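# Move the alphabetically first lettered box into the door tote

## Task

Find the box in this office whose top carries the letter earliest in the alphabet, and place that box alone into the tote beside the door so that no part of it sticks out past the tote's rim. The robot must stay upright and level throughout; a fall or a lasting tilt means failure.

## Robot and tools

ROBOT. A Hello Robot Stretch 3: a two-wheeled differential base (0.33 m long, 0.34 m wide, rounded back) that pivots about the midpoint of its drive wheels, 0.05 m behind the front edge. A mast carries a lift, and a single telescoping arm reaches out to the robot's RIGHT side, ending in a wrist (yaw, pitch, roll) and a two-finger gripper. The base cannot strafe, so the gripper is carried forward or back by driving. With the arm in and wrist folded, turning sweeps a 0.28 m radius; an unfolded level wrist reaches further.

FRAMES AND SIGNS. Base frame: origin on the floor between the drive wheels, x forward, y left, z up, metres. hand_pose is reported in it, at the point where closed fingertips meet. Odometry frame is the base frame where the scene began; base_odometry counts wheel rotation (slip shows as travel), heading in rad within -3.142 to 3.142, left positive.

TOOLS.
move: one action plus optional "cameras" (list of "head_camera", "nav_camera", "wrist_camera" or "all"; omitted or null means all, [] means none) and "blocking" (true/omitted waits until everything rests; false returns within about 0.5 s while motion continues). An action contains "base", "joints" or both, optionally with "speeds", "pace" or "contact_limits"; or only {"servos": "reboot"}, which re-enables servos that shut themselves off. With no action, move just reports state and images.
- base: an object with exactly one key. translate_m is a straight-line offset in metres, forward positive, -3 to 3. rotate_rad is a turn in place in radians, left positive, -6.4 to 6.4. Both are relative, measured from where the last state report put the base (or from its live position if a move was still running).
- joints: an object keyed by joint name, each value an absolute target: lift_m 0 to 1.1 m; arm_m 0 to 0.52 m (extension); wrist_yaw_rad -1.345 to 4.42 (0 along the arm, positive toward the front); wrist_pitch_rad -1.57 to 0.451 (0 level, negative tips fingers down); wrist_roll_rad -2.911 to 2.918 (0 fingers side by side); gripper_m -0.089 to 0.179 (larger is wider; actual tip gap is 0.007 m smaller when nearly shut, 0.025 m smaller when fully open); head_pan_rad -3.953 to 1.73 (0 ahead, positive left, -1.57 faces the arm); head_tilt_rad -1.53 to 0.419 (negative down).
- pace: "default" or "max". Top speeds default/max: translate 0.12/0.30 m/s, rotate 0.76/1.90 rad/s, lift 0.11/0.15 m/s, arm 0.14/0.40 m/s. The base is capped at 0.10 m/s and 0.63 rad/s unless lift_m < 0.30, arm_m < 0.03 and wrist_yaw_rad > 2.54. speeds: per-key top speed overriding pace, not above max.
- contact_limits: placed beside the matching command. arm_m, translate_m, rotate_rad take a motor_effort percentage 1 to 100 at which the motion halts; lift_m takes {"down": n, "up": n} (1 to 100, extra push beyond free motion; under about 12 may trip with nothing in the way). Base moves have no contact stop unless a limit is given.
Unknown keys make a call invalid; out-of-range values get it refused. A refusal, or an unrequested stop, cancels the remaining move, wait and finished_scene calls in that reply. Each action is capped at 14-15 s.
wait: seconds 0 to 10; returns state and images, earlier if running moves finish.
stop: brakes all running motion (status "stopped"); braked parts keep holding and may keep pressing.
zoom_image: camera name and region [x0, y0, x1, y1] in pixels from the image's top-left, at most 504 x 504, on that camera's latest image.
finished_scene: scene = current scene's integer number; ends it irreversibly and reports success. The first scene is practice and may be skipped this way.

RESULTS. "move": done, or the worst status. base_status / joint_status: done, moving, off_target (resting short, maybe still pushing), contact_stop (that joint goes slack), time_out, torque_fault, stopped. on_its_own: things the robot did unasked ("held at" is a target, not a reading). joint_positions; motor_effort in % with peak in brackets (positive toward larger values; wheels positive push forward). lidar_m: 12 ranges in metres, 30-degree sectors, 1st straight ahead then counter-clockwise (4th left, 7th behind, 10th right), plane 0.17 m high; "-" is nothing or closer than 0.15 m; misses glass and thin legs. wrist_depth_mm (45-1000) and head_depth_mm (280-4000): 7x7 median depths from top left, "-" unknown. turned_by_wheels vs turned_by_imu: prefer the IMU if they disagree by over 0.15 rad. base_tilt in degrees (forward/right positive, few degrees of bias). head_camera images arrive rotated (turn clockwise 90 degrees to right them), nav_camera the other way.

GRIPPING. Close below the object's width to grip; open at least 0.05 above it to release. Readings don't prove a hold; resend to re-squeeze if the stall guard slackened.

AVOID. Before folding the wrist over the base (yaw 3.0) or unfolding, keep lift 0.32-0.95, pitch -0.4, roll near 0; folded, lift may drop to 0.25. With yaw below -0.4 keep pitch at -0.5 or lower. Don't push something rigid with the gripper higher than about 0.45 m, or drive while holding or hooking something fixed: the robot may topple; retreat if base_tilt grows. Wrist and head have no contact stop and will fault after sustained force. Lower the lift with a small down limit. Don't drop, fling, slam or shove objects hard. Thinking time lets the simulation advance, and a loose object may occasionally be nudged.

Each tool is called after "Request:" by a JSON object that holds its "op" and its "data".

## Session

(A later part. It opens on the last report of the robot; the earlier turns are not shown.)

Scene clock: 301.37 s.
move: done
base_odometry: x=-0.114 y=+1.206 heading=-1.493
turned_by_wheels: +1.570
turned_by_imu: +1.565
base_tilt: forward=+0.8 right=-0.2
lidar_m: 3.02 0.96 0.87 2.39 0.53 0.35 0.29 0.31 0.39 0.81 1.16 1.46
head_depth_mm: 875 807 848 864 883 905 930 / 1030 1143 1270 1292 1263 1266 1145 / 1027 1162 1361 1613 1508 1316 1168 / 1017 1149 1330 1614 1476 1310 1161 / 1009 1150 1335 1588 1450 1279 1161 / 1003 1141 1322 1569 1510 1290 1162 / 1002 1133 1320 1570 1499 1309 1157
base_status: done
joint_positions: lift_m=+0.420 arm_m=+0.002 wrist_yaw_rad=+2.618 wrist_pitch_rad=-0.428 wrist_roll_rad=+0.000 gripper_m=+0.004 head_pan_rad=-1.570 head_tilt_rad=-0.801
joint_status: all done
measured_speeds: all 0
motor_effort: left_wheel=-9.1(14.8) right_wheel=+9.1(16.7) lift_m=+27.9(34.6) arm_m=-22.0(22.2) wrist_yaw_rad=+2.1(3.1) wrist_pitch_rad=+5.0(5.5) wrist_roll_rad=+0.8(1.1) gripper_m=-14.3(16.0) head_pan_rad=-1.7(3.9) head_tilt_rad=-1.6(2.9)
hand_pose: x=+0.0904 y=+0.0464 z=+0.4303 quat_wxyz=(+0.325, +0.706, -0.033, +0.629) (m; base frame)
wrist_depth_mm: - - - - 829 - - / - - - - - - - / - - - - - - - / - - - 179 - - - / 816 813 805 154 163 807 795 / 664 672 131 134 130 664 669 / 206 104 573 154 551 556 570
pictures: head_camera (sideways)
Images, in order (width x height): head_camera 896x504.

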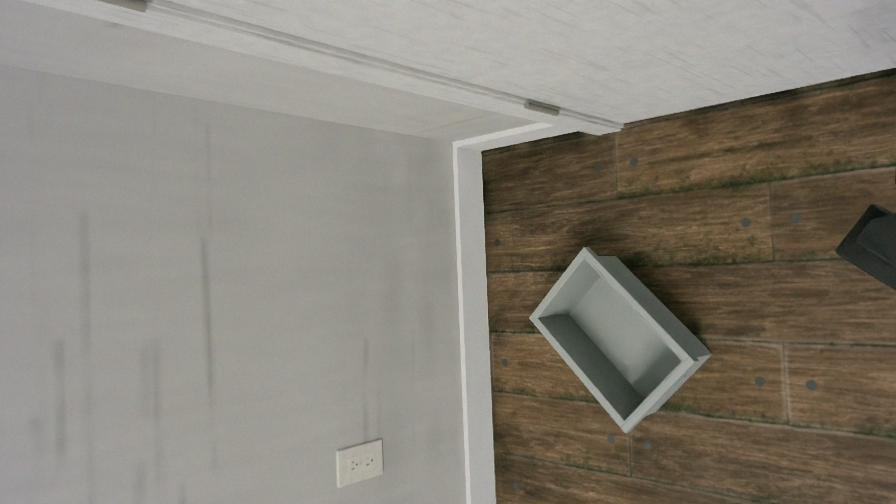

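Request:
{"op": "move", "data": {"base": {"translate_m": 0.128}, "joints": {"wrist_yaw_rad": 0.85, "arm_m": 0.51}, "speeds": {"arm_m": 0.3, "wrist_yaw_rad": 1.5}, "cameras": []}}

Request:
{"op": "move", "data": {"joints": {"wrist_pitch_rad": -1.0, "lift_m": 0.3}, "pace": "max", "cameras": ["wrist_camera", "head_camera"]}}

Scene clock: 321.43 s.
move: done
base_odometry: x=-0.104 y=+1.079 heading=-1.493
turned_by_wheels: +0.000
turned_by_imu: +0.001
base_tilt: forward=+0.9 right=-0.2
lidar_m: 2.89 0.98 0.79 3.16 0.74 0.49 0.42 0.43 0.55 1.13 1.14 1.44
head_depth_mm: 1022 1139 1256 1276 1252 1263 1168 / 1014 1153 1348 1549 1447 683 590 / 1006 1149 1329 1457 1473 1318 1166 / 1004 1133 1320 1460 1441 1281 1156 / 992 1134 1312 1487 1505 1289 1159 / 988 1127 1305 1557 1515 1313 1157 / 988 1120 1299 1548 1500 1305 1161
base_status: done
joint_positions: lift_m=+0.420 arm_m=+0.510 wrist_yaw_rad=+0.853 wrist_pitch_rad=-0.428 wrist_roll_rad=+0.000 gripper_m=+0.004 head_pan_rad=-1.570 head_tilt_rad=-0.801
joint_status: all done
measured_speeds: all 0
motor_effort: left_wheel=+1.1(6.9) right_wheel=+11.1(13.7) lift_m=+21.7(21.7) arm_m=+23.2(25.8) wrist_yaw_rad=-1.5(6.4) wrist_pitch_rad=+5.3(5.4) wrist_roll_rad=+0.9(1.1) gripper_m=-15.1(15.7) head_pan_rad=-0.4(3.1) head_tilt_rad=+0.4(2.0)
hand_pose: x=+0.1465 y=-0.8018 z=+0.4303 quat_wxyz=(+0.692, +0.423, -0.566, +0.149) (m; base frame)
wrist_depth_mm: - - - - 386 338 295 / - - - 500 440 358 306 / - - - - - 376 324 / - - 954 180 - 383 340 / 803 790 796 153 150 - 358 / 659 668 130 134 130 - 376 / 576 104 563 154 549 - 388
pictures: none
No camera images: "cameras" was empty.

Scene clock: 323.03 s.
move: done
base_odometry: x=-0.104 y=+1.079 heading=-1.493
turned_by_wheels: +0.000
turned_by_imu: +0.000
base_tilt: forward=+1.0 right=-0.1
lidar_m: 2.90 0.98 0.79 3.16 0.73 0.49 0.42 0.44 0.55 0.73 1.15 1.44
head_depth_mm: 1017 1141 1255 1279 1251 1265 1159 / 1011 1152 1338 1577 1467 1292 1108 / 1008 1142 1342 1551 1013 1292 1141 / 1000 1136 1329 1573 1391 1280 1168 / 994 1129 1319 1578 1519 1286 1161 / 990 1125 1303 1557 1498 1311 1169 / 985 1117 1297 1540 1510 1311 1163
base_status: not commanded
joint_positions: lift_m=+0.300 arm_m=+0.510 wrist_yaw_rad=+0.853 wrist_pitch_rad=-1.011 wrist_roll_rad=+0.000 gripper_m=+0.004 head_pan_rad=-1.570 head_tilt_rad=-0.801
joint_status: all done
measured_speeds: all 0
motor_effort: left_wheel=+1.1(1.2) right_wheel=+11.2(11.5) lift_m=+21.7(21.8) arm_m=+18.7(23.5) wrist_yaw_rad=-1.7(2.1) wrist_pitch_rad=+1.9(6.8) wrist_roll_rad=+0.8(1.0) gripper_m=-15.6(15.6) head_pan_rad=-1.6(2.5) head_tilt_rad=+0.4(2.0)
hand_pose: x=+0.0655 y=-0.7312 z=+0.2088 quat_wxyz=(+0.705, +0.568, -0.421, -0.056) (m; base frame)
wrist_depth_mm: 526 521 515 516 499 - 354 / 472 476 471 472 470 457 - / 439 435 436 439 430 433 427 / 410 301 309 179 306 403 400 / 381 266 153 153 150 374 375 / 360 248 130 134 130 352 353 / 337 104 - 148 - 325 336
pictures: head_camera (sideways), wrist_camera
Images, in order (width x height): head_camera 896x504, wrist_camera 644x364.

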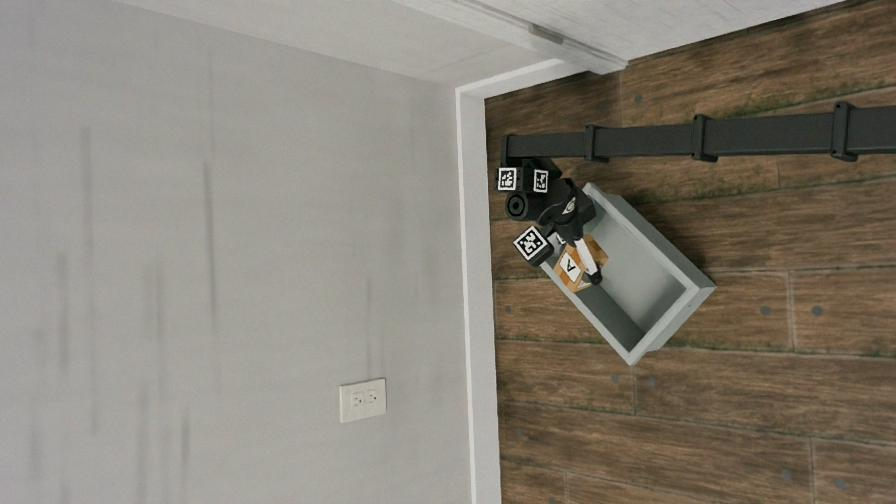

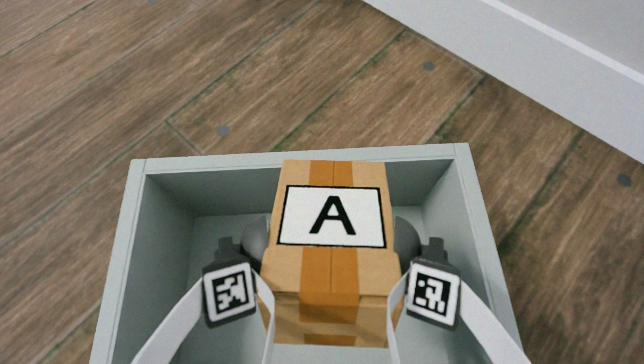

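Request:
{"op": "move", "data": {"joints": {"lift_m": 0.16}, "pace": "max", "cameras": []}}

Request:
{"op": "move", "data": {"joints": {"lift_m": 0.114}, "speeds": {"lift_m": 0.035}, "contact_limits": {"lift_m": {"down": 13}}, "cameras": ["wrist_camera"]}}

Request:
{"op": "move", "data": {"joints": {"gripper_m": 0.13}, "cameras": ["wrist_camera"]}}

Request:
{"op": "move", "data": {"joints": {"lift_m": 0.33}, "pace": "max", "cameras": ["wrist_camera"]}}

Scene clock: 342.40 s.
move: done
base_odometry: x=-0.104 y=+1.079 heading=-1.493
turned_by_wheels: +0.000
turned_by_imu: +0.001
base_tilt: forward=+0.9 right=-0.2
lidar_m: 2.89 0.98 0.79 3.17 0.74 0.49 0.42 0.44 0.55 1.13 1.14 1.43
head_depth_mm: 1020 1136 1258 1277 1255 1257 1161 / 1010 1152 1334 1564 1509 1317 1149 / 1005 1147 1336 1590 1084 1269 1129 / 1003 1135 1319 1578 1408 1292 1170 / 997 1130 1312 1586 1506 1278 1165 / 989 1120 1306 1544 1506 1319 1164 / 990 1128 1296 1546 1506 1307 1160
base_status: not commanded
joint_positions: lift_m=+0.160 arm_m=+0.510 wrist_yaw_rad=+0.853 wrist_pitch_rad=-1.011 wrist_roll_rad=+0.000 gripper_m=+0.004 head_pan_rad=-1.570 head_tilt_rad=-0.800
joint_status: all done
measured_speeds: all 0
motor_effort: left_wheel=+1.0(1.2) right_wheel=+10.7(11.5) lift_m=+21.5(24.7) arm_m=+7.4(11.9) wrist_yaw_rad=-1.5(2.2) wrist_pitch_rad=+1.8(2.2) wrist_roll_rad=+1.0(1.0) gripper_m=-14.6(15.7) head_pan_rad=-0.9(2.2) head_tilt_rad=+0.9(2.3)
hand_pose: x=+0.0655 y=-0.7311 z=+0.0687 quat_wxyz=(+0.705, +0.568, -0.421, -0.056) (m; base frame)
wrist_depth_mm: 335 336 164 166 165 166 317 / 176 179 184 188 191 191 294 / - 224 229 234 239 232 - / - - - 179 - - - / - - 152 153 150 - - / - - 131 133 130 - - / - - - 148 - - -
pictures: none
No camera images: "cameras" was empty.

Scene clock: 344.20 s.
move: done
base_odometry: x=-0.104 y=+1.079 heading=-1.493
turned_by_wheels: +0.000
turned_by_imu: +0.000
base_tilt: forward=+0.9 right=-0.3
lidar_m: 2.89 0.98 0.79 3.17 0.73 0.49 0.42 0.43 0.55 1.13 1.14 1.44
head_depth_mm: 1020 1135 1249 1288 1248 1265 1161 / 1005 1146 1343 1565 1499 1304 1158 / 1002 1147 1336 1579 1149 1248 1125 / 1002 1138 1331 1572 1426 1289 1165 / 994 1140 1321 1562 1504 1295 1154 / 992 1125 1304 1567 1505 1303 1161 / 986 1121 1299 1544 1513 1311 1162
base_status: not commanded
joint_positions: lift_m=+0.114 arm_m=+0.510 wrist_yaw_rad=+0.852 wrist_pitch_rad=-0.965 wrist_roll_rad=-0.001 gripper_m=+0.004 head_pan_rad=-1.570 head_tilt_rad=-0.800
joint_status: all done
measured_speeds: all 0
motor_effort: left_wheel=+0.2(1.1) right_wheel=+11.2(11.6) lift_m=+6.8(22.2) arm_m=+3.3(7.6) wrist_yaw_rad=-1.6(2.3) wrist_pitch_rad=-6.6(7.0) wrist_roll_rad=+0.9(1.2) gripper_m=-15.0(15.7) head_pan_rad=-1.1(1.9) head_tilt_rad=+0.5(2.0)
contact_limits: lift_m down 13 (down: maximum 72; up: maximum 65)
hand_pose: x=+0.0733 y=-0.7381 z=+0.0283 quat_wxyz=(+0.706, +0.558, -0.434, -0.040) (m; base frame)
wrist_depth_mm: 143 141 143 146 144 150 - / 164 165 169 172 176 177 - / 192 203 206 197 210 210 - / - - - 160 161 - - / - 197 149 149 150 191 - / 186 187 130 138 125 186 - / 175 175 172 173 172 171 -
pictures: wrist_camera
Images, in order (width x height): wrist_camera 644x364.

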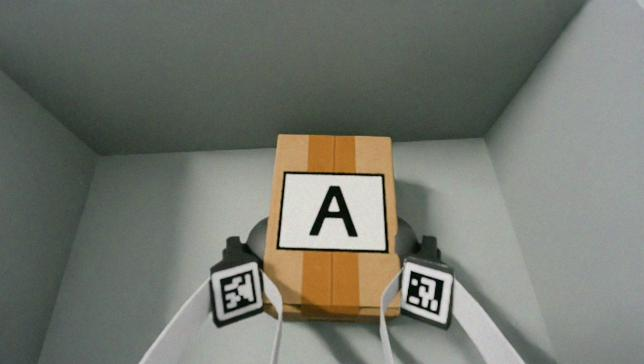

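Scene clock: 346.00 s.
move: done
base_odometry: x=-0.104 y=+1.079 heading=-1.493
turned_by_wheels: +0.000
turned_by_imu: +0.000
base_tilt: forward=+0.9 right=-0.2
lidar_m: 2.90 0.98 0.79 3.16 0.74 0.48 0.42 0.43 0.55 1.13 1.14 1.44
head_depth_mm: 1021 1133 1243 1275 1253 1270 1161 / 1011 1150 1343 1572 1502 1305 1160 / 1003 1143 1336 1590 1136 1236 1122 / 1002 1134 1312 1584 1440 1288 1166 / 998 1134 1319 1572 1509 1285 1163 / 986 1128 1307 1564 1501 1317 1164 / 984 1115 1294 1543 1522 1310 1158
base_status: not commanded
joint_positions: lift_m=+0.114 arm_m=+0.510 wrist_yaw_rad=+0.851 wrist_pitch_rad=-0.985 wrist_roll_rad=-0.001 gripper_m=+0.130 head_pan_rad=-1.570 head_tilt_rad=-0.800
joint_status: all done
measured_speeds: all 0
motor_effort: left_wheel=+0.3(0.4) right_wheel=+8.9(11.3) lift_m=+29.2(29.7) arm_m=-0.9(3.3) wrist_yaw_rad=-0.1(1.7) wrist_pitch_rad=-3.3(6.7) wrist_roll_rad=+0.9(1.2) gripper_m=+0.7(92.7) head_pan_rad=+0.1(1.3) head_tilt_rad=+0.5(1.9)
contact_limits: lift_m down 13 (down: maximum 72; up: maximum 65)
hand_pose: x=+0.0700 y=-0.7353 z=+0.0259 quat_wxyz=(+0.706, +0.562, -0.429, -0.047) (m; base frame)
wrist_depth_mm: 145 143 145 148 149 153 - / 167 169 172 177 179 183 - / - 201 205 167 206 - - / - - - 154 154 - - / - 193 189 143 188 147 - / 183 124 178 135 137 123 - / - 127 171 170 170 166 96
pictures: wrist_camera
Images, in order (width x height): wrist_camera 644x364.

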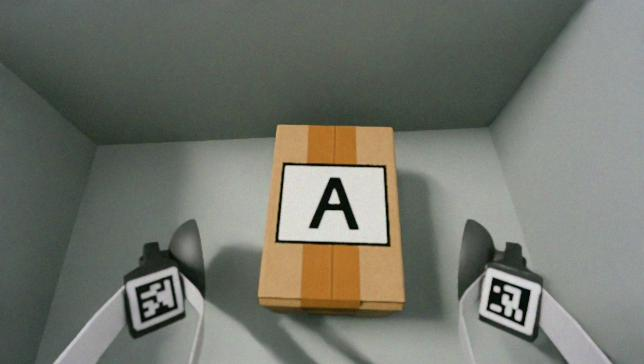

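Scene clock: 348.23 s.
move: done
base_odometry: x=-0.104 y=+1.079 heading=-1.493
turned_by_wheels: +0.000
turned_by_imu: +0.000
base_tilt: forward=+0.9 right=-0.2
lidar_m: 2.89 0.98 0.79 3.18 0.74 0.49 0.42 0.44 0.55 1.13 1.14 1.44
head_depth_mm: 1017 1135 1257 1274 1259 1261 1153 / 1018 1148 1334 1566 1481 1262 694 / 1003 1140 1328 1552 1010 1285 1137 / 1000 1142 1326 1596 1390 1290 1166 / 995 1129 1325 1569 1510 1284 1171 / 996 1118 1296 1554 1513 1317 1166 / 979 1123 1296 1550 1509 1315 1154
base_status: not commanded
joint_positions: lift_m=+0.330 arm_m=+0.510 wrist_yaw_rad=+0.851 wrist_pitch_rad=-1.006 wrist_roll_rad=-0.001 gripper_m=+0.130 head_pan_rad=-1.570 head_tilt_rad=-0.800
joint_status: all done
measured_speeds: all 0
motor_effort: left_wheel=+0.1(0.5) right_wheel=+8.9(9.4) lift_m=+31.8(34.1) arm_m=-6.4(6.4) wrist_yaw_rad=-0.5(0.8) wrist_pitch_rad=+1.0(2.7) wrist_roll_rad=+1.0(1.3) gripper_m=+0.3(1.2) head_pan_rad=+0.2(1.2) head_tilt_rad=-0.7(1.4)
hand_pose: x=+0.0663 y=-0.7321 z=+0.2394 quat_wxyz=(+0.705, +0.566, -0.423, -0.055) (m; base frame)
wrist_depth_mm: 559 565 556 554 - 415 353 / 519 518 513 513 510 - 381 / 480 476 480 468 471 472 - / 447 445 445 352 338 437 436 / 416 402 373 356 - 408 408 / 387 124 - 333 - 124 385 / - 118 - - - 127 356
pictures: wrist_camera
Images, in order (width x height): wrist_camera 644x364.

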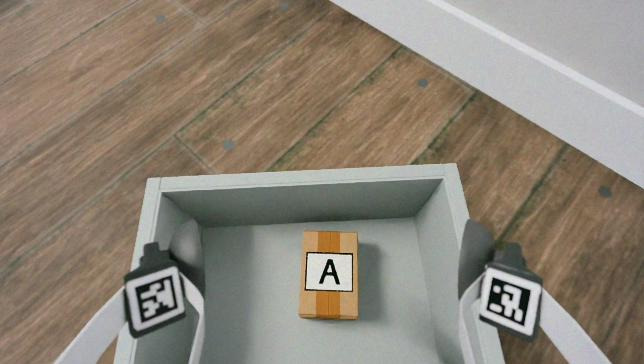

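Request:
{"op": "finished_scene", "data": {"scene": 3}}

The scene is finished: the task was done.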